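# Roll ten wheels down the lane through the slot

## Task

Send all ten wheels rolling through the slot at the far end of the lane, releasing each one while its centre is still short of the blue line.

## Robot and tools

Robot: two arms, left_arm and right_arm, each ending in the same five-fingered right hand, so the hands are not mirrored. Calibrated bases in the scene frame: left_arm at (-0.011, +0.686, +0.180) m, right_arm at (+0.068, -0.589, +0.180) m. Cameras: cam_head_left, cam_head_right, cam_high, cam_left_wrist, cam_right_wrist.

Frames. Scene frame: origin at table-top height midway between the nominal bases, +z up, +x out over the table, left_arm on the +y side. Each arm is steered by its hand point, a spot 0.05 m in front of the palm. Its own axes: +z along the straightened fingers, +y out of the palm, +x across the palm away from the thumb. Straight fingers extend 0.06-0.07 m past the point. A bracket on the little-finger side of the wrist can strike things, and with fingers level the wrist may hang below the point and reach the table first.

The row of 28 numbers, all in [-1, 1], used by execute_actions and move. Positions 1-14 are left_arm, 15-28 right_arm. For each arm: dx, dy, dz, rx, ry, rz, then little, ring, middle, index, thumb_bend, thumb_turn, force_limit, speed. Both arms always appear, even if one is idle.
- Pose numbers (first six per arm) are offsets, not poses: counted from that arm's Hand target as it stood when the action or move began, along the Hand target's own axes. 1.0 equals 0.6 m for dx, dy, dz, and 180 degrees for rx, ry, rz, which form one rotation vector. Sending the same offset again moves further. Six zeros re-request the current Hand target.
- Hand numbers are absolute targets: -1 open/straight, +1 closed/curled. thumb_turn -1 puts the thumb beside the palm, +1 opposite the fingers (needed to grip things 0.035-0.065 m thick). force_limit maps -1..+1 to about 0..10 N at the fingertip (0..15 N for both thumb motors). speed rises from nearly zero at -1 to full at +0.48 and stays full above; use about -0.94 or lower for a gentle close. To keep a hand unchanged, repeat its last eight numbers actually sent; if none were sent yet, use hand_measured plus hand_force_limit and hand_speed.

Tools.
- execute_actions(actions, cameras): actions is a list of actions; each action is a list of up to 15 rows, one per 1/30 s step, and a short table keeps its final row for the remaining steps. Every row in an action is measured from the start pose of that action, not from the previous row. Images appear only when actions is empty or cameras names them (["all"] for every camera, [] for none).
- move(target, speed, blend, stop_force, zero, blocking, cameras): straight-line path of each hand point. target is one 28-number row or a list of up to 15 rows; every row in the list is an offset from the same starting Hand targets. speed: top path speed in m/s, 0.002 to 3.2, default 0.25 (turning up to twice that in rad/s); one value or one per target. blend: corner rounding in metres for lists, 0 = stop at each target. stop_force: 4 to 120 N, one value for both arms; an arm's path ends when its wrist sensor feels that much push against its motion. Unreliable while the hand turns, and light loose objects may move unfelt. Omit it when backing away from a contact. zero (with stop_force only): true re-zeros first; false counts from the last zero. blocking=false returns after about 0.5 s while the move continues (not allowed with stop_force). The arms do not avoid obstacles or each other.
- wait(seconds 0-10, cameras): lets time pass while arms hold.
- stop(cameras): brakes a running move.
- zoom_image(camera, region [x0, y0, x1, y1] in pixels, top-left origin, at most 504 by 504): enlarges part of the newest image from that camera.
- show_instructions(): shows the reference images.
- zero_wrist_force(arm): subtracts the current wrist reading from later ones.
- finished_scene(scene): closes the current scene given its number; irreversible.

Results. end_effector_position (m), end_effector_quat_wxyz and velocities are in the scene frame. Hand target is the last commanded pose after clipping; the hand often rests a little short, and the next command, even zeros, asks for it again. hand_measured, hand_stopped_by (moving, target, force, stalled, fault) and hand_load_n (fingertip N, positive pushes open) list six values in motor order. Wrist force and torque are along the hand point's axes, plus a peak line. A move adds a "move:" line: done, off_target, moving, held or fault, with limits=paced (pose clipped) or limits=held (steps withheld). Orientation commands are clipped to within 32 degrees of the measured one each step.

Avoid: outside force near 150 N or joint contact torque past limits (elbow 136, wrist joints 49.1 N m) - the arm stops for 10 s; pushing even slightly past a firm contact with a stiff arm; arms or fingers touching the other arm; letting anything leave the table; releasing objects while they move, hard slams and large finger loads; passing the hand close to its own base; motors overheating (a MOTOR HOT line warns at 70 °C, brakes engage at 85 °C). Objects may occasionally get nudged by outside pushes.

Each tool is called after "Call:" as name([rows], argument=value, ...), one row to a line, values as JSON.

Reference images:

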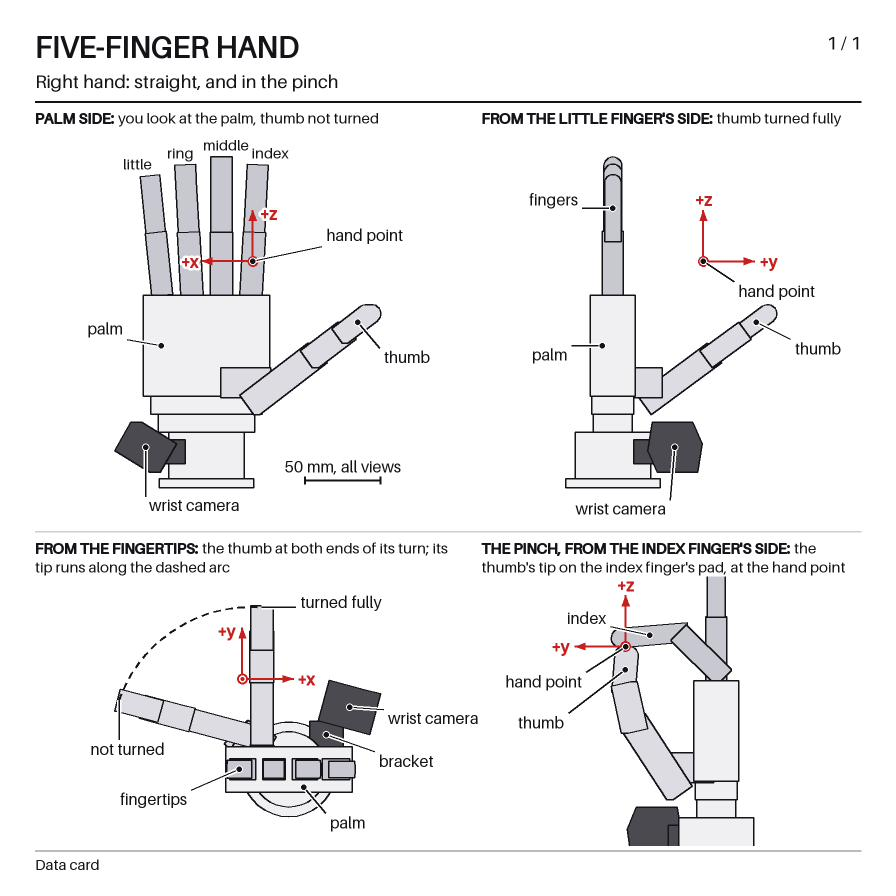

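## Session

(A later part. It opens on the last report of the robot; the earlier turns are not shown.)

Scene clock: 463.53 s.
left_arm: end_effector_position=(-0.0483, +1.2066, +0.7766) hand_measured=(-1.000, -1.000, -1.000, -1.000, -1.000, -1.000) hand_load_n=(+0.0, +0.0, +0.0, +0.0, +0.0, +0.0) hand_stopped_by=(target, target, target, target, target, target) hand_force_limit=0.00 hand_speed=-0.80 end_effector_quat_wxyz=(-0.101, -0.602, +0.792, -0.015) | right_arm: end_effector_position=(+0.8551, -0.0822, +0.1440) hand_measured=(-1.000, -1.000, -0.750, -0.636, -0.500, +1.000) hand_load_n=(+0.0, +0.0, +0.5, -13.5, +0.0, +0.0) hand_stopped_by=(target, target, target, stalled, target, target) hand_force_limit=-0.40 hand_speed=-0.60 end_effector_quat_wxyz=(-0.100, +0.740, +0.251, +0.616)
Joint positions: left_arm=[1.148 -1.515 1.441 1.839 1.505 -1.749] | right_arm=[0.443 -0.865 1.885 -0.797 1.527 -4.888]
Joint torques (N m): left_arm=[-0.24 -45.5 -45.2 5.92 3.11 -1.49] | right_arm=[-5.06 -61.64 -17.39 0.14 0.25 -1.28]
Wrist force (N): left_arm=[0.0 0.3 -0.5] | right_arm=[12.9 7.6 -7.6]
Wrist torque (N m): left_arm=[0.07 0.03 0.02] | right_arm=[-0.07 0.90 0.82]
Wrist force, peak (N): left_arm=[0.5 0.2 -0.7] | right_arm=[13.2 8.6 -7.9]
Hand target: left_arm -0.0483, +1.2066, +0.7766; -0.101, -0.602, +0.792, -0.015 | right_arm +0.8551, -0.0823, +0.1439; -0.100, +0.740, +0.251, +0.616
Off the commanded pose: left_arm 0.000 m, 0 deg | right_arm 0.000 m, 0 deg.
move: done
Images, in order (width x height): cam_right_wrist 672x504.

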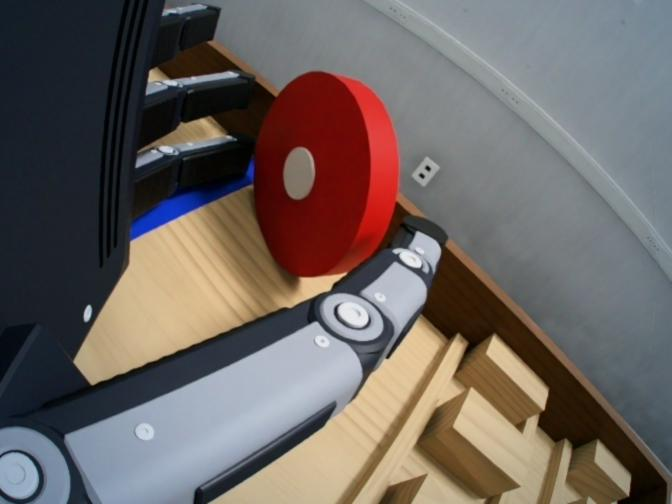

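Call:
move(target=[0,0,0,0,0,0,-1,-1,-1,-1,-1,-1,0,-0.8,0.008,0.0014,-0.0019,0,0,0,-1,-1,-0.75,-0.66,-0.5,1,-0.4,-0.6], speed=0.03, cameras=["cam_right_wrist", "cam_head_left", "cam_high"])

Scene clock: 464.73 s.
left_arm: end_effector_position=(-0.0483, +1.2066, +0.7766) hand_measured=(-1.000, -1.000, -1.000, -1.000, -1.000, -1.000) hand_load_n=(+0.0, +0.0, +0.0, +0.0, +0.0, +0.0) hand_stopped_by=(target, target, target, target, target, target) hand_force_limit=0.00 hand_speed=-0.80 end_effector_quat_wxyz=(-0.101, -0.602, +0.792, -0.015) | right_arm: end_effector_position=(+0.8551, -0.0823, +0.1488) hand_measured=(-1.000, -1.000, -0.750, -0.660, -0.500, +1.000) hand_load_n=(+0.0, +0.0, +0.0, +0.0, +0.0, +0.0) hand_stopped_by=(target, target, target, target, target, target) hand_force_limit=-0.40 hand_speed=-0.60 end_effector_quat_wxyz=(-0.100, +0.740, +0.251, +0.616)
Joint positions: left_arm=[1.148 -1.515 1.441 1.839 1.505 -1.749] | right_arm=[0.443 -0.872 1.885 -0.79 1.527 -4.888]
Joint torques (N m): left_arm=[-0.75 -46.92 -45.24 5.76 2.93 -1.57] | right_arm=[-6.58 -84.85 -17.85 0.69 -2.42 -0.4]
Wrist force (N): left_arm=[-0.5 0.0 -0.4] | right_arm=[-0.9 0.3 -1.4]
Wrist torque (N m): left_arm=[0.02 0.10 -0.03] | right_arm=[0.15 0.13 0.38]
Wrist force, peak (N): left_arm=[0.7 0.2 -0.7] | right_arm=[12.6 8.4 -7.7]
Hand target: left_arm -0.0483, +1.2066, +0.7766; -0.101, -0.602, +0.792, -0.015 | right_arm +0.8551, -0.0823, +0.1489; -0.100, +0.740, +0.251, +0.616
Off the commanded pose: left_arm 0.000 m, 0 deg | right_arm 0.000 m, 0 deg.
move: done
Images, in order (width x height): cam_head_left 896x504, cam_high 896x504, cam_right_wrist 672x504.

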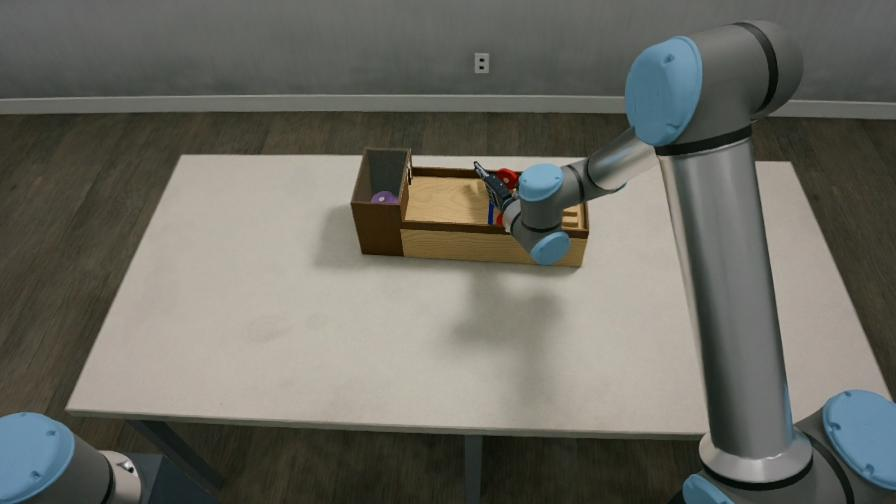

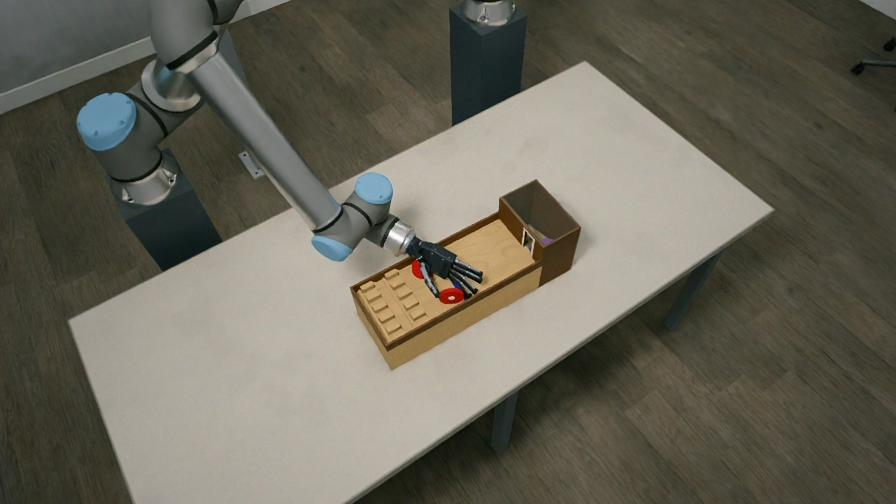

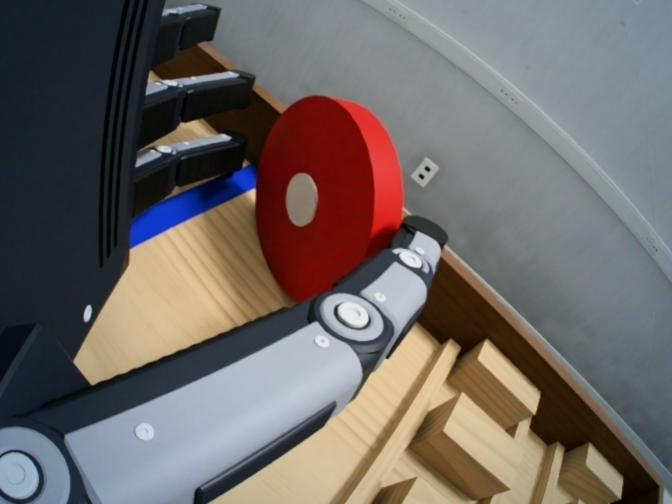

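Call:
move([
  [0,0,0,0,0,0,-1,-1,-1,-1,-1,-1,0,-0.8,0.024,-0.0432,-0.0397,0,0,0,-1,-1,-0.75,-0.66,-0.5,1,-0.4,-0.6],
  [0,0,0,0,0,0,-1,-1,-1,-1,-1,-1,0,-0.8,0.1963,-0.0307,-0.0843,0,0,0,-1,-1,-0.75,-0.66,-0.5,1,-0.4,-0.6],
], speed=[0.06,0.2], blend=[0.005,0], cameras=["cam_right_wrist", "cam_head_left", "cam_high"])

Scene clock: 467.43 s.
left_arm: end_effector_position=(-0.0483, +1.2066, +0.7766) hand_measured=(-1.000, -1.000, -1.000, -1.000, -1.000, -1.000) hand_load_n=(+0.0, +0.0, +0.0, +0.0, +0.0, +0.0) hand_stopped_by=(target, target, target, target, target, target) hand_force_limit=0.00 hand_speed=-0.80 end_effector_quat_wxyz=(-0.101, -0.602, +0.792, -0.015) | right_arm: end_effector_position=(+0.8160, -0.0605, +0.2703) hand_measured=(-1.000, -1.000, -0.750, -0.660, -0.500, +1.000) hand_load_n=(+0.0, +0.0, +0.0, +0.0, +0.0, +0.5) hand_stopped_by=(target, target, target, target, target, target) hand_force_limit=-0.40 hand_speed=-0.60 end_effector_quat_wxyz=(-0.100, +0.740, +0.251, +0.616)
Joint positions: left_arm=[1.148 -1.515 1.441 1.839 1.505 -1.749] | right_arm=[0.499 -1.055 1.9 -0.622 1.582 -4.875]
Joint torques (N m): left_arm=[0.01 -47.11 -45.96 5.77 2.96 -1.66] | right_arm=[14.51 -80.86 -36.26 0.85 3.48 1.8]
Wrist force (N): left_arm=[-0.3 -0.5 -0.4] | right_arm=[-0.8 0.9 -1.2]
Wrist torque (N m): left_arm=[-0.06 0.06 -0.02] | right_arm=[0.24 0.10 0.08]
Wrist force, peak (N): left_arm=[-0.5 0.8 -0.5] | right_arm=[-2.1 0.1 -1.1]
Hand target: left_arm -0.0483, +1.2066, +0.7766; -0.101, -0.602, +0.792, -0.015 | right_arm +0.8160, -0.0605, +0.2704; -0.100, +0.740, +0.251, +0.616
Off the commanded pose: left_arm 0.000 m, 0 deg | right_arm 0.000 m, 0 deg.
move: done
Images, in order (width x height): cam_head_left 896x504, cam_high 896x504, cam_right_wrist 672x504.

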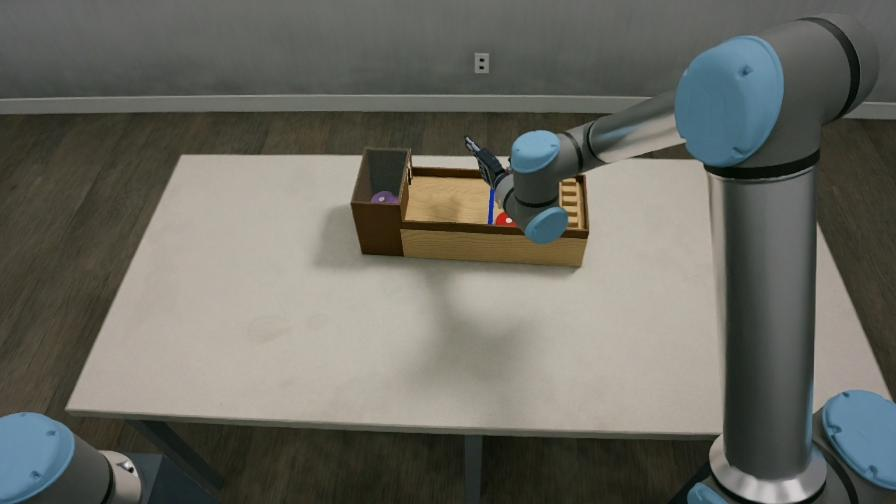

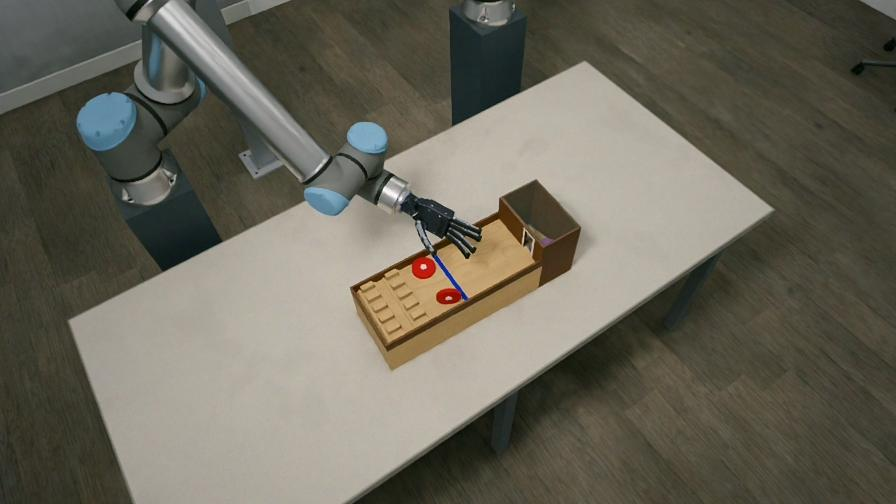

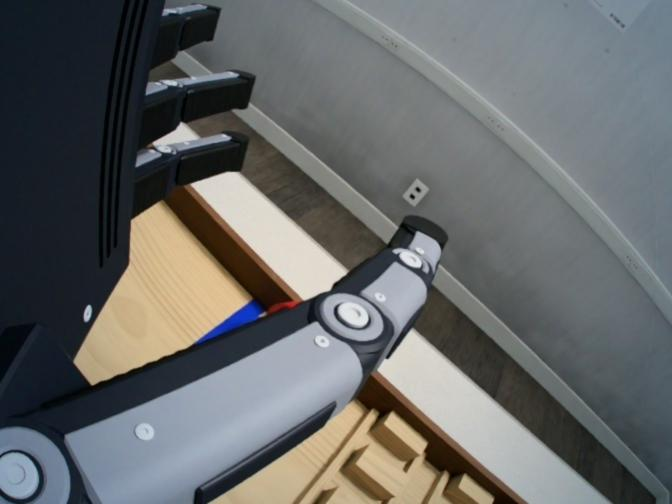

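Call:
zoom_image(camera="cam_high", region=[360, 220, 520, 340])

Scaled by 3.150.

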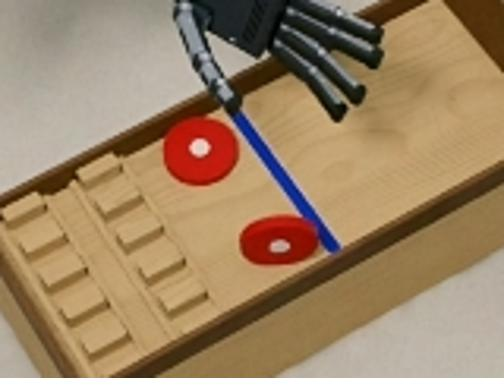

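Call:
move([
  [0,0,0,0,0,0,-1,-1,-1,-1,-1,-1,0,-0.8,0.0072,0.0281,0.0512,-0.2071,0.2748,0.5395,-1,-1,-0.75,-0.66,-0.5,1,-0.4,-0.6],
  [0,0,0,0,0,0,-1,-1,-1,-1,-1,-1,0,-0.8,-0.0649,0.0159,0.0679,-0.2071,0.2748,0.5395,-1,-1,-0.08,-0.08,-0.17,1,-0.4,0],
], speed=[0.5,0.2], blend=[0.01,0], cameras=["cam_right_wrist", "cam_high"])

Scene clock: 472.33 s.
left_arm: end_effector_position=(-0.0483, +1.2066, +0.7766) hand_measured=(-1.000, -1.000, -1.000, -1.000, -1.000, -1.000) hand_load_n=(+0.0, +0.0, +0.5, +0.0, +0.0, +0.0) hand_stopped_by=(target, target, target, target, target, target) hand_force_limit=0.00 hand_speed=-0.80 end_effector_quat_wxyz=(-0.101, -0.602, +0.792, -0.015) | right_arm: end_effector_position=(+0.8513, -0.0597, +0.2255) hand_measured=(-1.000, -1.000, -0.080, -0.080, -0.170, +1.000) hand_load_n=(-0.5, +0.0, +0.0, +0.0, +0.0, +0.0) hand_stopped_by=(target, target, target, target, target, target) hand_force_limit=-0.40 hand_speed=0.00 end_effector_quat_wxyz=(+0.381, -0.379, +0.597, -0.596)
Joint positions: left_arm=[1.148 -1.515 1.441 1.839 1.505 -1.749] | right_arm=[0.645 -0.856 1.676 -0.819 2.652 -3.138]
Joint torques (N m): left_arm=[-1.96 -49.27 -46.09 6.07 2.84 -1.62] | right_arm=[-5.33 -73.72 -32.45 -2.38 3.39 1.99]
Wrist force (N): left_arm=[-0.4 0.4 0.2] | right_arm=[1.0 1.9 -1.0]
Wrist torque (N m): left_arm=[0.05 0.06 0.00] | right_arm=[0.37 -0.17 0.21]
Wrist force, peak (N): left_arm=[0.0 0.4 -1.0] | right_arm=[1.0 3.2 -1.1]
Hand target: left_arm -0.0483, +1.2066, +0.7766; -0.101, -0.602, +0.792, -0.015 | right_arm +0.8513, -0.0597, +0.2255; +0.381, -0.379, +0.597, -0.596
Off the commanded pose: left_arm 0.000 m, 0 deg | right_arm 0.000 m, 0 deg.
move: done
Images, in order (width x height): cam_high 896x504, cam_right_wrist 672x504.

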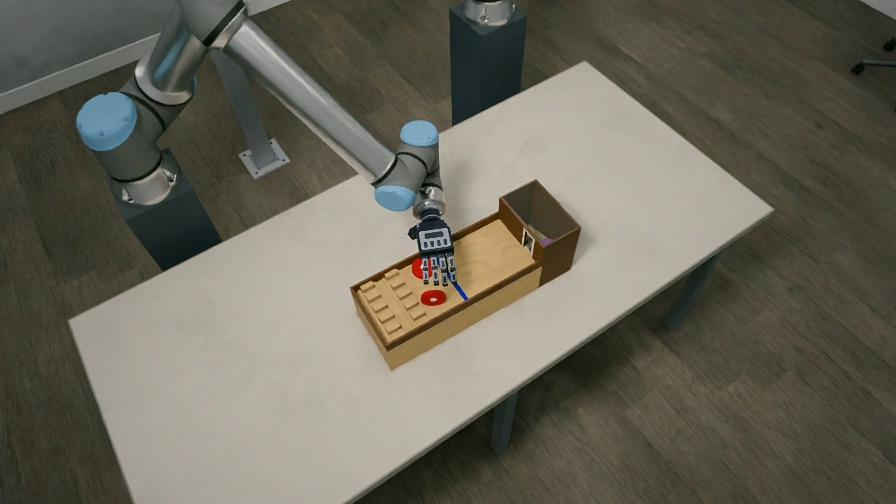

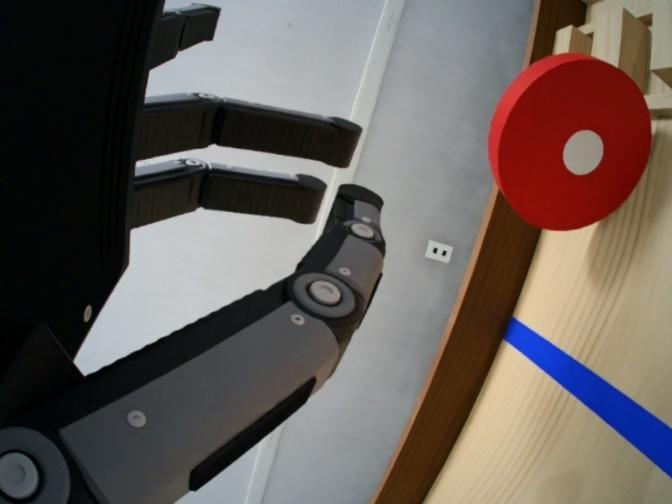

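Call:
move(target=[0,0,0,0,0,0,-1,-1,-1,-1,-1,-1,0,-0.8,0.08,0.01,0.013,0,0,0,-1,-1,-0.08,-0.08,-0.17,1,-0.4,0], speed=0.2, cameras=["cam_right_wrist", "cam_high"])

Scene clock: 474.17 s.
left_arm: end_effector_position=(-0.0483, +1.2066, +0.7766) hand_measured=(-1.000, -1.000, -1.000, -1.000, -1.000, -1.000) hand_load_n=(+0.0, +0.0, +0.0, +0.0, +0.0, +0.0) hand_stopped_by=(target, target, target, target, target, target) hand_force_limit=0.00 hand_speed=-0.80 end_effector_quat_wxyz=(-0.101, -0.602, +0.792, -0.015) | right_arm: end_effector_position=(+0.8381, -0.1064, +0.2194) hand_measured=(-1.000, -1.000, -0.080, -0.080, -0.170, +1.000) hand_load_n=(+0.0, +0.0, +0.0, +0.0, +0.0, +0.0) hand_stopped_by=(target, target, target, target, target, target) hand_force_limit=-0.40 hand_speed=0.00 end_effector_quat_wxyz=(+0.381, -0.379, +0.597, -0.596)
Joint positions: left_arm=[1.148 -1.515 1.441 1.839 1.505 -1.749] | right_arm=[0.606 -0.897 1.776 -0.878 2.612 -3.138]
Joint torques (N m): left_arm=[-1.17 -49.06 -45.49 5.97 2.98 -1.57] | right_arm=[-10.7 -93.03 -20.48 -3.71 -3.62 -2.9]
Wrist force (N): left_arm=[-0.4 0.1 -0.3] | right_arm=[0.5 2.5 -0.9]
Wrist torque (N m): left_arm=[0.02 0.07 -0.01] | right_arm=[0.45 -0.09 0.57]
Wrist force, peak (N): left_arm=[0.2 0.8 -0.3] | right_arm=[1.1 2.5 -1.0]
Hand target: left_arm -0.0483, +1.2066, +0.7766; -0.101, -0.602, +0.792, -0.015 | right_arm +0.8381, -0.1065, +0.2194; +0.381, -0.379, +0.597, -0.596
Off the commanded pose: left_arm 0.000 m, 0 deg | right_arm 0.000 m, 0 deg.
move: done
Images, in order (width x height): cam_high 896x504, cam_right_wrist 672x504.

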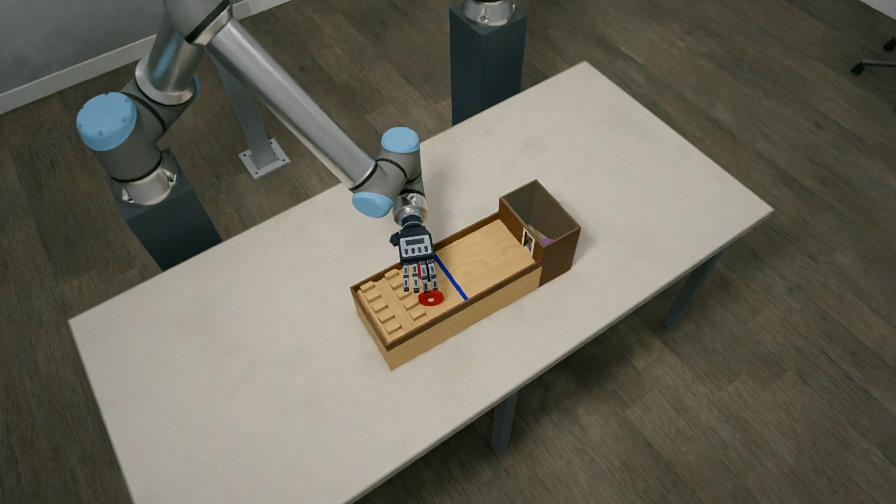

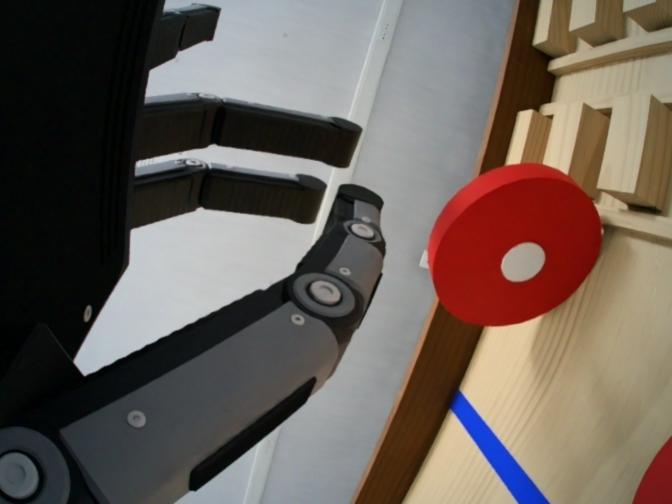

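Call:
move([
  [0,0,0,0,0,0,-1,-1,-1,-1,-1,-1,0,-0.8,0.0067,0.05,-0.0033,0,0,0,-1,-1,-0.08,-0.08,-0.17,1,-0.4,0],
  [0,0,0,0,0,0,-1,-1,-1,-1,-1,-1,0,-0.8,0.0067,0.105,-0.0033,0,0,0,-1,-1,-0.08,-0.08,-0.17,1,-0.4,0],
], speed=[0.15,0.03], stop_force=5, cameras=["cam_right_wrist"])

Call:
move(target=[0,0,0,0,0,0,-1,-1,-1,-1,-1,-1,0,-0.8,0,0,0,0,0,0,-1,-1,-0.01,-0.01,-0.11,1,-0.4,-0.8], cameras=["cam_right_wrist"])

Scene clock: 477.47 s.
left_arm: end_effector_position=(-0.0483, +1.2066, +0.7766) hand_measured=(-1.000, -1.000, -1.000, -1.000, -1.000, -1.000) hand_load_n=(+0.0, +0.0, +0.0, +0.0, +0.0, +0.0) hand_stopped_by=(target, target, target, target, target, target) hand_force_limit=0.00 hand_speed=-0.80 end_effector_quat_wxyz=(-0.101, -0.602, +0.792, -0.015) | right_arm: end_effector_position=(+0.8347, -0.1091, +0.1563) hand_measured=(-1.000, -1.000, -0.080, -0.080, -0.170, +1.000) hand_load_n=(+0.0, +0.0, +0.0, -0.5, +0.0, +0.0) hand_stopped_by=(target, target, target, target, target, target) hand_force_limit=-0.40 hand_speed=0.00 end_effector_quat_wxyz=(+0.381, -0.379, +0.597, -0.596)
Joint positions: left_arm=[1.148 -1.515 1.441 1.839 1.505 -1.749] | right_arm=[0.605 -0.818 1.787 -0.969 2.612 -3.138]
Joint torques (N m): left_arm=[-0.88 -45.9 -46.49 5.74 2.88 -1.69] | right_arm=[9.2 -74.03 -31.12 -3.65 2.05 -2.64]
Wrist force (N): left_arm=[-0.1 0.5 -0.2] | right_arm=[0.4 2.5 -0.8]
Wrist torque (N m): left_arm=[0.08 0.03 0.02] | right_arm=[0.45 -0.07 0.56]
Wrist force, peak (N): left_arm=[-0.3 0.5 -1.0] | right_arm=[0.6 3.1 -1.0]
Hand target: left_arm -0.0483, +1.2066, +0.7766; -0.101, -0.602, +0.792, -0.015 | right_arm +0.8347, -0.1091, +0.1563; +0.381, -0.379, +0.597, -0.596
Off the commanded pose: left_arm 0.000 m, 0 deg | right_arm 0.000 m, 0 deg.
move: done
Images, in order (width x height): cam_right_wrist 672x504.

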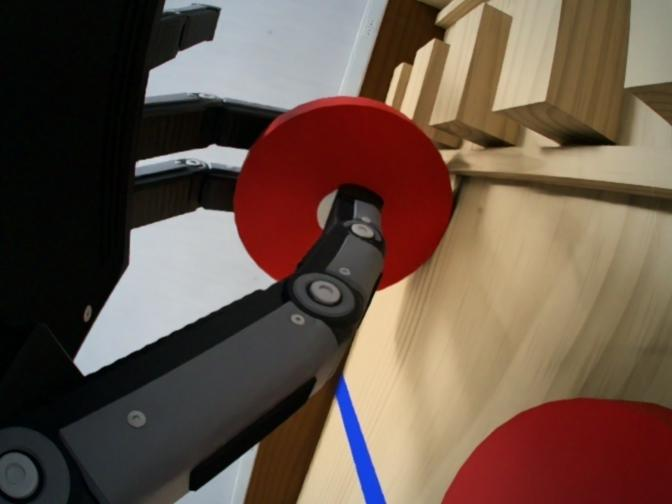

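Scene clock: 477.97 s.
left_arm: end_effector_position=(-0.0483, +1.2066, +0.7766) hand_measured=(-1.000, -1.000, -1.000, -1.000, -1.000, -1.000) hand_load_n=(+0.0, +0.0, +0.0, +0.0, +0.0, +0.0) hand_stopped_by=(target, target, target, target, target, target) hand_force_limit=0.00 hand_speed=-0.80 end_effector_quat_wxyz=(-0.101, -0.602, +0.792, -0.015) | right_arm: end_effector_position=(+0.8347, -0.1091, +0.1563) hand_measured=(-1.000, -1.000, -0.010, -0.010, -0.110, +1.000) hand_load_n=(+0.0, +0.0, +0.0, +0.0, +0.0, +0.0) hand_stopped_by=(target, target, target, target, target, target) hand_force_limit=-0.40 hand_speed=-0.80 end_effector_quat_wxyz=(+0.381, -0.379, +0.597, -0.596)
Joint positions: left_arm=[1.148 -1.515 1.441 1.839 1.505 -1.749] | right_arm=[0.605 -0.818 1.787 -0.969 2.612 -3.138]
Joint torques (N m): left_arm=[-0.91 -45.41 -46.23 6.05 2.97 -1.52] | right_arm=[11.31 -70.7 -32.12 -3.23 2.16 -2.85]
Wrist force (N): left_arm=[0.1 -0.3 0.0] | right_arm=[0.3 2.6 -0.9]
Wrist torque (N m): left_arm=[-0.05 -0.01 0.00] | right_arm=[0.47 -0.05 0.56]
Wrist force, peak (N): left_arm=[-0.5 0.2 -0.7] | right_arm=[0.4 2.7 -1.0]
Hand target: left_arm -0.0483, +1.2066, +0.7766; -0.101, -0.602, +0.792, -0.015 | right_arm +0.8347, -0.1091, +0.1563; +0.381, -0.379, +0.597, -0.596
Off the commanded pose: left_arm 0.000 m, 0 deg | right_arm 0.000 m, 0 deg.
move: done
Images, in order (width x height): cam_right_wrist 672x504.

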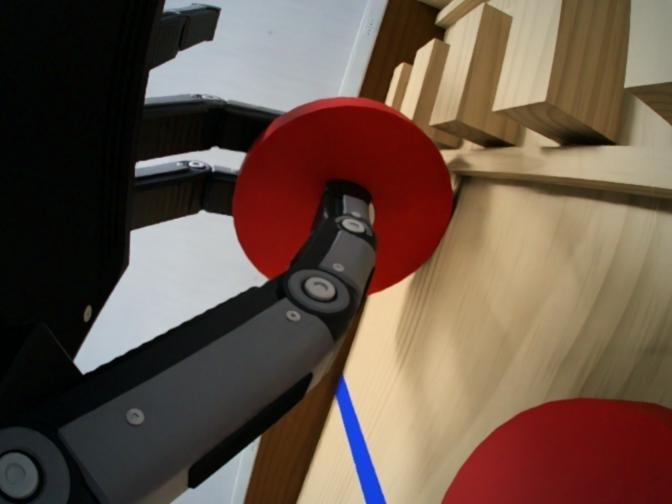

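Call:
move(target=[0,0,0,0,0,0,-1,-1,-1,-1,-1,-1,0,-0.8,0,0,0,0,0,0,-1,-1,0.35,0.35,0.3,1,-0.4,-0.93], cameras=["cam_right_wrist"])

Scene clock: 478.87 s.
left_arm: end_effector_position=(-0.0483, +1.2066, +0.7766) hand_measured=(-1.000, -1.000, -1.000, -1.000, -1.000, -1.000) hand_load_n=(+0.0, +0.0, +0.0, +0.0, -0.5, +0.0) hand_stopped_by=(target, target, target, target, target, target) hand_force_limit=0.00 hand_speed=-0.80 end_effector_quat_wxyz=(-0.101, -0.602, +0.792, -0.015) | right_arm: end_effector_position=(+0.8347, -0.1091, +0.1563) hand_measured=(-1.000, -1.000, +0.054, +0.060, -0.066, +1.000) hand_load_n=(+0.0, +0.0, +3.5, +5.0, +4.5, -1.0) hand_stopped_by=(target, target, force, force, force, target) hand_force_limit=-0.40 hand_speed=-0.93 end_effector_quat_wxyz=(+0.381, -0.379, +0.597, -0.596)
Joint positions: left_arm=[1.148 -1.515 1.441 1.839 1.505 -1.749] | right_arm=[0.605 -0.818 1.787 -0.969 2.612 -3.138]
Joint torques (N m): left_arm=[-0.51 -48.35 -45.87 5.78 2.82 -1.43] | right_arm=[9.36 -72.13 -29.86 -3.16 2.36 -3.17]
Wrist force (N): left_arm=[0.2 0.4 -0.4] | right_arm=[0.5 2.5 -1.0]
Wrist torque (N m): left_arm=[0.08 -0.01 0.03] | right_arm=[0.43 -0.08 0.56]
Wrist force, peak (N): left_arm=[-0.1 0.2 -0.8] | right_arm=[0.6 2.6 -1.2]
Hand target: left_arm -0.0483, +1.2066, +0.7766; -0.101, -0.602, +0.792, -0.015 | right_arm +0.8347, -0.1091, +0.1563; +0.381, -0.379, +0.597, -0.596
Off the commanded pose: left_arm 0.000 m, 0 deg | right_arm 0.000 m, 0 deg.
move: done
Images, in order (width x height): cam_right_wrist 672x504.

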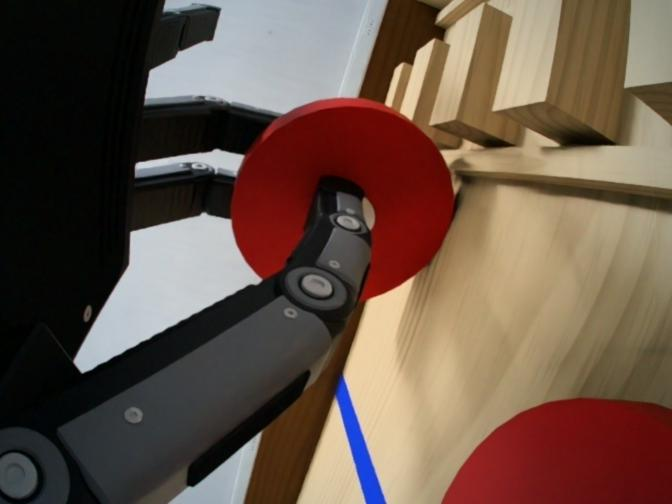

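Call:
move([
  [0,0,0,0,0,0,-1,-1,-1,-1,-1,-1,0,-0.8,0,-0.08,0,0,0,0,-1,-1,0.35,0.35,0.3,1,-0.4,-0.93],
  [0,0,0,0,0,0,-1,-1,-1,-1,-1,-1,0,-0.8,-0.0759,-0.09,-0.0229,0,-0.135,0,-1,-1,0.35,0.35,0.3,1,-0.4,-0.93],
], speed=[0.15,0.25], blend=[0.01,0], cameras=["cam_right_wrist"])

Call:
move([
  [0,0,0,0,0,0,-1,-1,-1,-1,-1,-1,0,-0.8,0,0.078,0,0,0,0,-1,-1,0.35,0.35,0.3,1,-0.4,-0.93],
  [0,0,0,0,0,0,-1,-1,-1,-1,-1,-1,0,-0.8,0,0.097,0,0,0,0,-1,-1,0.35,0.35,0.3,1,-0.4,-0.93],
], speed=[0.12,0.012], stop_force=4, cameras=["cam_right_wrist"])

Scene clock: 481.47 s.
left_arm: end_effector_position=(-0.0483, +1.2066, +0.7766) hand_measured=(-1.000, -1.000, -1.000, -1.000, -1.000, -1.000) hand_load_n=(+0.0, +0.0, +0.0, -0.5, +0.0, +0.0) hand_stopped_by=(target, target, target, target, target, target) hand_force_limit=0.00 hand_speed=-0.80 end_effector_quat_wxyz=(-0.101, -0.602, +0.792, -0.015) | right_arm: end_effector_position=(+0.8414, -0.0622, +0.2105) hand_measured=(-1.000, -1.000, +0.054, +0.060, -0.066, +1.000) hand_load_n=(+0.0, +0.0, +3.5, +5.0, +4.5, -1.0) hand_stopped_by=(target, target, force, force, force, target) hand_force_limit=-0.40 hand_speed=-0.93 end_effector_quat_wxyz=(+0.498, -0.496, +0.504, -0.503)
Joint positions: left_arm=[1.148 -1.515 1.441 1.839 1.505 -1.749] | right_arm=[0.532 -0.944 1.899 -0.956 2.115 -3.139]
Joint torques (N m): left_arm=[-0.27 -46.79 -46.2 5.95 2.99 -1.56] | right_arm=[-9.22 -85.97 -20.44 -4.78 -3.81 -2.17]
Wrist force (N): left_arm=[0.0 0.1 0.2] | right_arm=[0.7 2.4 -1.1]
Wrist torque (N m): left_arm=[0.00 0.01 0.01] | right_arm=[0.40 -0.09 0.55]
Wrist force, peak (N): left_arm=[-0.4 0.5 -0.8] | right_arm=[0.4 3.8 -1.2]
Hand target: left_arm -0.0483, +1.2066, +0.7766; -0.101, -0.602, +0.792, -0.015 | right_arm +0.8414, -0.0622, +0.2105; +0.498, -0.496, +0.504, -0.503
Off the commanded pose: left_arm 0.000 m, 0 deg | right_arm 0.000 m, 0 deg.
move: done
Images, in order (width x height): cam_right_wrist 672x504.

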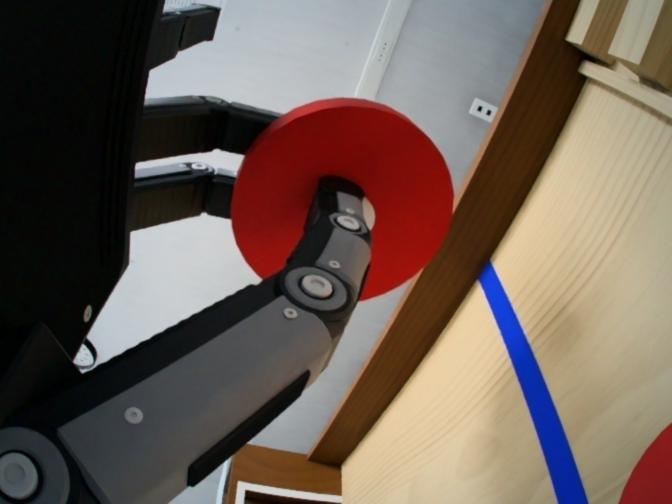

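Scene clock: 483.63 s.
left_arm: end_effector_position=(-0.0483, +1.2066, +0.7766) hand_measured=(-1.000, -1.000, -1.000, -1.000, -1.000, -1.000) hand_load_n=(+0.0, +0.0, +0.0, +0.0, +0.0, +0.0) hand_stopped_by=(target, target, target, target, target, target) hand_force_limit=0.00 hand_speed=-0.80 end_effector_quat_wxyz=(-0.101, -0.602, +0.792, -0.015) | right_arm: end_effector_position=(+0.8415, -0.0620, +0.1561) hand_measured=(-1.000, -1.000, +0.054, +0.060, -0.066, +1.000) hand_load_n=(-0.5, -0.5, +4.0, +5.5, +3.0, -1.0) hand_stopped_by=(target, target, force, force, force, target) hand_force_limit=-0.40 hand_speed=-0.93 end_effector_quat_wxyz=(+0.498, -0.496, +0.504, -0.503)
Joint positions: left_arm=[1.148 -1.515 1.441 1.839 1.505 -1.749] | right_arm=[0.533 -0.865 1.899 -1.035 2.115 -3.139]
Joint torques (N m): left_arm=[-1.45 -45.63 -46.1 5.83 3.01 -1.48] | right_arm=[10.03 -92.56 -16.19 -0.29 1.49 -1.91]
Wrist force (N): left_arm=[-0.4 0.7 -0.4] | right_arm=[0.5 2.3 -0.9]
Wrist torque (N m): left_arm=[0.11 0.08 0.00] | right_arm=[0.36 -0.07 0.54]
Wrist force, peak (N): left_arm=[-0.4 0.7 -0.6] | right_arm=[0.9 -5.3 -2.1]
Hand target: left_arm -0.0483, +1.2066, +0.7766; -0.101, -0.602, +0.792, -0.015 | right_arm +0.8415, -0.0620, +0.1561; +0.498, -0.496, +0.504, -0.503 (not the last commanded pose)
Off the commanded pose: left_arm 0.000 m, 0 deg | right_arm 0.004 m, 0 deg.
move: contact (right_arm); path passed 1 of 2 targets
Images, in order (width x height): cam_right_wrist 672x504.

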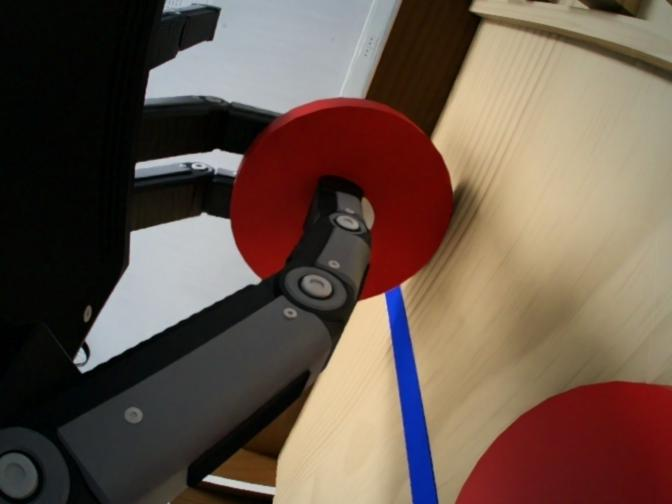

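Call:
move(target=[0,0,0,0,0,0,-1,-1,-1,-1,-1,-1,0,-0.8,0,0,0,0,0,0,-1,-1,-0.08,-0.08,-0.22,1,-0.4,-0.85])

Call:
move([
  [0,0,0,0,0,0,-1,-1,-1,-1,-1,-1,0,-0.8,0,-0.092,0,0,0,0,-1,-1,-0.08,-0.08,-0.22,1,-0.4,-0.85],
  [0,0,0,0,0,0,-1,-1,-1,-1,-1,-1,0,-0.8,0.0885,-0.092,-0.029,0,-0.004,0,-1,-1,-1,0,0.5,1,-0.4,0.3],
], speed=[0.3,0.3], cameras=["cam_right_wrist"])

Scene clock: 485.17 s.
left_arm: end_effector_position=(-0.0483, +1.2066, +0.7766) hand_measured=(-1.000, -1.000, -1.000, -1.000, -1.000, -1.000) hand_load_n=(+0.0, +0.0, +0.0, +0.0, +0.0, +0.0) hand_stopped_by=(target, target, target, target, target, target) hand_force_limit=0.00 hand_speed=-0.80 end_effector_quat_wxyz=(-0.101, -0.602, +0.792, -0.015) | right_arm: end_effector_position=(+0.8415, -0.0620, +0.1561) hand_measured=(-1.000, -1.000, -0.080, -0.080, -0.220, +1.000) hand_load_n=(+0.0, +0.0, +0.0, +0.0, +0.0, +0.0) hand_stopped_by=(target, target, target, target, target, target) hand_force_limit=-0.40 hand_speed=-0.85 end_effector_quat_wxyz=(+0.498, -0.496, +0.504, -0.503)
Joint positions: left_arm=[1.148 -1.515 1.441 1.839 1.505 -1.749] | right_arm=[0.533 -0.865 1.899 -1.035 2.115 -3.139]
Joint torques (N m): left_arm=[0.28 -46.83 -45.65 5.93 3.05 -1.5] | right_arm=[4.96 -88.18 -17.48 0.12 -0.54 -1.47]
Wrist force (N): left_arm=[0.0 -0.1 -0.1] | right_arm=[0.5 2.2 -1.2]
Wrist torque (N m): left_arm=[-0.02 0.00 0.00] | right_arm=[0.42 -0.06 0.54]
Wrist force, peak (N): left_arm=[-0.6 0.6 -0.3] | right_arm=[0.8 2.7 -1.3]
Hand target: left_arm -0.0483, +1.2066, +0.7766; -0.101, -0.602, +0.792, -0.015 | right_arm +0.8415, -0.0620, +0.1561; +0.498, -0.496, +0.504, -0.503
Off the commanded pose: left_arm 0.000 m, 0 deg | right_arm 0.000 m, 0 deg.
move: done

Scene clock: 487.43 s.
left_arm: end_effector_position=(-0.0483, +1.2066, +0.7766) hand_measured=(-1.000, -1.000, -1.000, -1.000, -1.000, -1.000) hand_load_n=(+0.0, +0.0, +0.0, +0.0, +0.0, +0.0) hand_stopped_by=(target, target, target, target, target, target) hand_force_limit=0.00 hand_speed=-0.80 end_effector_quat_wxyz=(-0.101, -0.602, +0.792, -0.015) | right_arm: end_effector_position=(+0.8234, -0.1151, +0.2111) hand_measured=(-1.000, -1.000, -1.000, +0.000, +0.500, +1.000) hand_load_n=(+0.0, +0.0, +0.0, +0.0, +0.0, +0.0) hand_stopped_by=(target, target, target, target, target, target) hand_force_limit=-0.40 hand_speed=0.30 end_effector_quat_wxyz=(+0.501, -0.499, +0.500, -0.500)
Joint positions: left_arm=[1.148 -1.515 1.441 1.839 1.505 -1.749] | right_arm=[0.471 -0.997 2.008 -1.012 2.041 -3.139]
Joint torques (N m): left_arm=[-1.94 -45.52 -46.34 5.91 3.12 -1.66] | right_arm=[-9.15 -85.04 -17.51 -3.66 -2.86 -2.5]
Wrist force (N): left_arm=[-0.3 0.2 -0.1] | right_arm=[0.7 2.0 -1.3]
Wrist torque (N m): left_arm=[0.03 0.07 -0.01] | right_arm=[0.38 -0.10 0.39]
Wrist force, peak (N): left_arm=[-0.6 0.8 -0.7] | right_arm=[0.8 3.4 -0.8]
Hand target: left_arm -0.0483, +1.2066, +0.7766; -0.101, -0.602, +0.792, -0.015 | right_arm +0.8234, -0.1151, +0.2111; +0.501, -0.499, +0.500, -0.500
Off the commanded pose: left_arm 0.000 m, 0 deg | right_arm 0.000 m, 0 deg.
move: done
Images, in order (width x height): cam_right_wrist 672x504.

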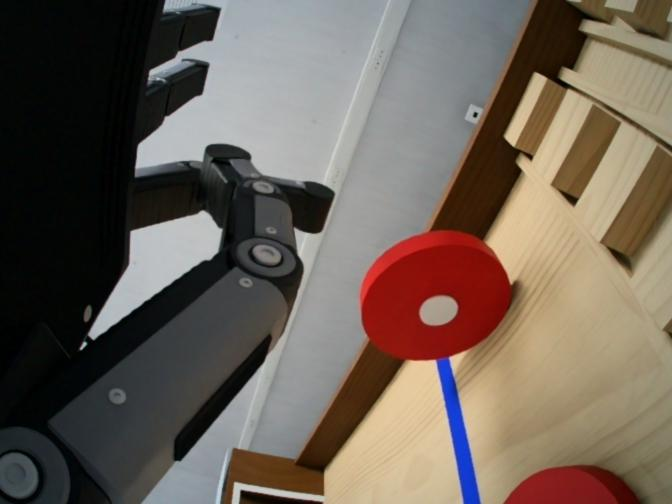

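Call:
move(target=[0,0,0,0,0,0,-1,-1,-1,-1,-1,-1,0,-0.8,0.033,0,0.0025,0,0,0,-1,-1,-1,0,0.5,1,-0.4,0.3], speed=0.15, cameras=["cam_right_wrist"])

Scene clock: 489.17 s.
left_arm: end_effector_position=(-0.0483, +1.2066, +0.7766) hand_measured=(-1.000, -1.000, -1.000, -1.000, -1.000, -1.000) hand_load_n=(+0.0, +0.0, +0.0, +0.0, +0.0, +0.0) hand_stopped_by=(target, target, target, target, target, target) hand_force_limit=0.00 hand_speed=-0.80 end_effector_quat_wxyz=(-0.101, -0.602, +0.792, -0.015) | right_arm: end_effector_position=(+0.8249, -0.1348, +0.2111) hand_measured=(-1.000, -1.000, -1.000, +0.000, +0.500, +1.000) hand_load_n=(+0.0, +0.0, +0.0, +0.0, +0.5, +0.0) hand_stopped_by=(target, target, target, target, target, target) hand_force_limit=-0.40 hand_speed=0.30 end_effector_quat_wxyz=(+0.501, -0.499, +0.500, -0.500)
Joint positions: left_arm=[1.148 -1.515 1.441 1.839 1.505 -1.749] | right_arm=[0.442 -1.008 2.033 -1.025 2.012 -3.139]
Joint torques (N m): left_arm=[-1.64 -46.7 -45.9 5.81 2.86 -1.36] | right_arm=[-7.09 -78.86 -18.21 -3.79 -2.72 -0.24]
Wrist force (N): left_arm=[-0.5 0.3 -0.4] | right_arm=[0.4 2.6 -1.2]
Wrist torque (N m): left_arm=[0.07 0.09 -0.02] | right_arm=[0.47 -0.04 0.39]
Wrist force, peak (N): left_arm=[-0.4 0.1 -0.8] | right_arm=[0.9 2.4 -1.5]
Hand target: left_arm -0.0483, +1.2066, +0.7766; -0.101, -0.602, +0.792, -0.015 | right_arm +0.8249, -0.1349, +0.2111; +0.501, -0.499, +0.500, -0.500
Off the commanded pose: left_arm 0.000 m, 0 deg | right_arm 0.000 m, 0 deg.
move: done
Images, in order (width x height): cam_right_wrist 672x504.

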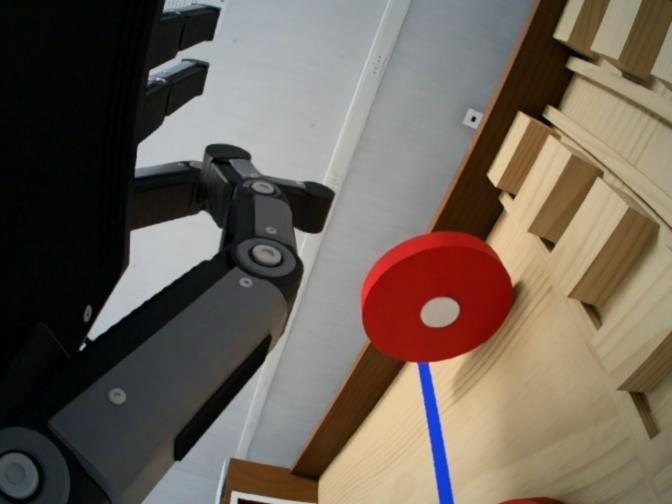

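Call:
move(target=[0,0,0,0,0,0,-1,-1,-1,-1,-1,-1,0,-0.8,0.0385,0,0,0,0,0,-1,-1,-1,0,0.5,1,-0.4,0.3], speed=0.15, cameras=["cam_right_wrist"])

Scene clock: 491.40 s.
left_arm: end_effector_position=(-0.0483, +1.2066, +0.7766) hand_measured=(-1.000, -1.000, -1.000, -1.000, -1.000, -1.000) hand_load_n=(+0.0, +0.0, +0.0, +0.0, +0.0, +0.0) hand_stopped_by=(target, target, target, target, target, target) hand_force_limit=0.00 hand_speed=-0.80 end_effector_quat_wxyz=(-0.101, -0.602, +0.792, -0.015) | right_arm: end_effector_position=(+0.8249, -0.1579, +0.2110) hand_measured=(-1.000, -1.000, -1.000, +0.000, +0.500, +1.000) hand_load_n=(+0.0, -0.5, +0.0, +0.0, +0.5, +0.0) hand_stopped_by=(target, target, target, target, target, target) hand_force_limit=-0.40 hand_speed=0.30 end_effector_quat_wxyz=(+0.501, -0.499, +0.500, -0.500)
Joint positions: left_arm=[1.148 -1.515 1.441 1.839 1.505 -1.749] | right_arm=[0.407 -1.023 2.063 -1.041 1.977 -3.139]
Joint torques (N m): left_arm=[-1.79 -46.89 -46.35 5.58 2.88 -1.67] | right_arm=[-4.92 -76.63 -16.05 -4.94 -3.6 0.99]
Wrist force (N): left_arm=[-0.3 0.0 -0.1] | right_arm=[0.5 2.1 -1.2]
Wrist torque (N m): left_arm=[-0.01 0.06 -0.01] | right_arm=[0.40 -0.06 0.38]
Wrist force, peak (N): left_arm=[-0.4 0.8 -0.6] | right_arm=[1.1 2.4 -1.6]
Hand target: left_arm -0.0483, +1.2066, +0.7766; -0.101, -0.602, +0.792, -0.015 | right_arm +0.8249, -0.1580, +0.2110; +0.501, -0.499, +0.500, -0.500
Off the commanded pose: left_arm 0.000 m, 0 deg | right_arm 0.000 m, 0 deg.
move: done
Images, in order (width x height): cam_right_wrist 672x504.

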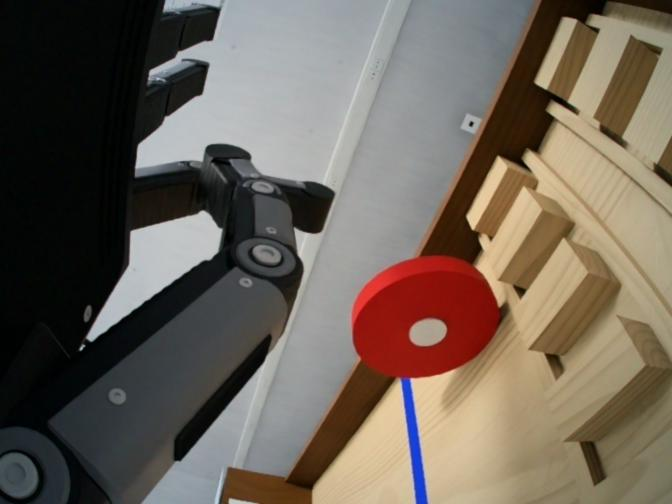

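Call:
move([
  [0,0,0,0,0,0,-1,-1,-1,-1,-1,-1,0,-0.8,0.0117,0,-0.001,0,0,0,-1,-1,-1,0,0.5,1,-0.4,0.3],
  [0,0,0,0,0,0,-1,-1,-1,-1,-1,-1,0,-0.8,0.0117,0.065,-0.001,0,0,0,-1,-1,-1,0,0.5,1,-0.4,0.3],
  [0,0,0,0,0,0,-1,-1,-1,-1,-1,-1,0,-0.8,0.0117,0.09,-0.001,0,0,0,-1,-1,-1,0,0.5,1,-0.4,0.3],
], speed=[0.15,0.15,0.03], stop_force=4, cameras=["cam_right_wrist"])

Scene clock: 494.30 s.
left_arm: end_effector_position=(-0.0483, +1.2066, +0.7766) hand_measured=(-1.000, -1.000, -1.000, -1.000, -1.000, -1.000) hand_load_n=(+0.0, +0.0, +0.0, +0.0, +0.0, +0.0) hand_stopped_by=(target, target, target, target, target, target) hand_force_limit=0.00 hand_speed=-0.80 end_effector_quat_wxyz=(-0.101, -0.602, +0.792, -0.015) | right_arm: end_effector_position=(+0.8243, -0.1648, +0.1570) hand_measured=(-1.000, -1.000, -1.000, +0.000, +0.500, +1.000) hand_load_n=(+0.0, +0.0, +0.0, +0.0, +0.0, +0.0) hand_stopped_by=(target, target, target, target, target, target) hand_force_limit=-0.40 hand_speed=0.30 end_effector_quat_wxyz=(+0.501, -0.499, +0.500, -0.500)
Joint positions: left_arm=[1.148 -1.515 1.441 1.839 1.505 -1.749] | right_arm=[0.397 -0.938 2.074 -1.136 1.967 -3.139]
Joint torques (N m): left_arm=[-0.82 -47.24 -46.43 6.1 2.79 -1.73] | right_arm=[6.11 -59.54 -27.82 -4.14 1.34 -3.31]
Wrist force (N): left_arm=[0.0 0.2 -0.1] | right_arm=[0.7 2.2 -1.0]
Wrist torque (N m): left_arm=[0.02 0.01 0.02] | right_arm=[0.40 -0.11 0.35]
Wrist force, peak (N): left_arm=[-0.9 0.2 -0.4] | right_arm=[0.6 3.2 -0.8]
Hand target: left_arm -0.0483, +1.2066, +0.7766; -0.101, -0.602, +0.792, -0.015 | right_arm +0.8243, -0.1648, +0.1570; +0.501, -0.499, +0.500, -0.500
Off the commanded pose: left_arm 0.000 m, 0 deg | right_arm 0.000 m, 0 deg.
move: done
Images, in order (width x height): cam_right_wrist 672x504.

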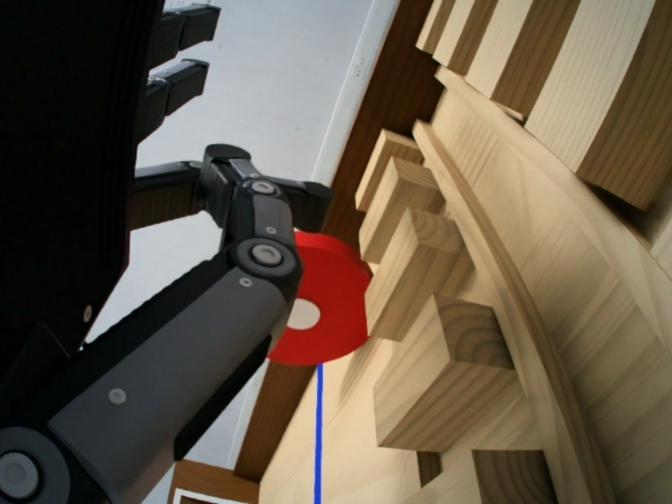

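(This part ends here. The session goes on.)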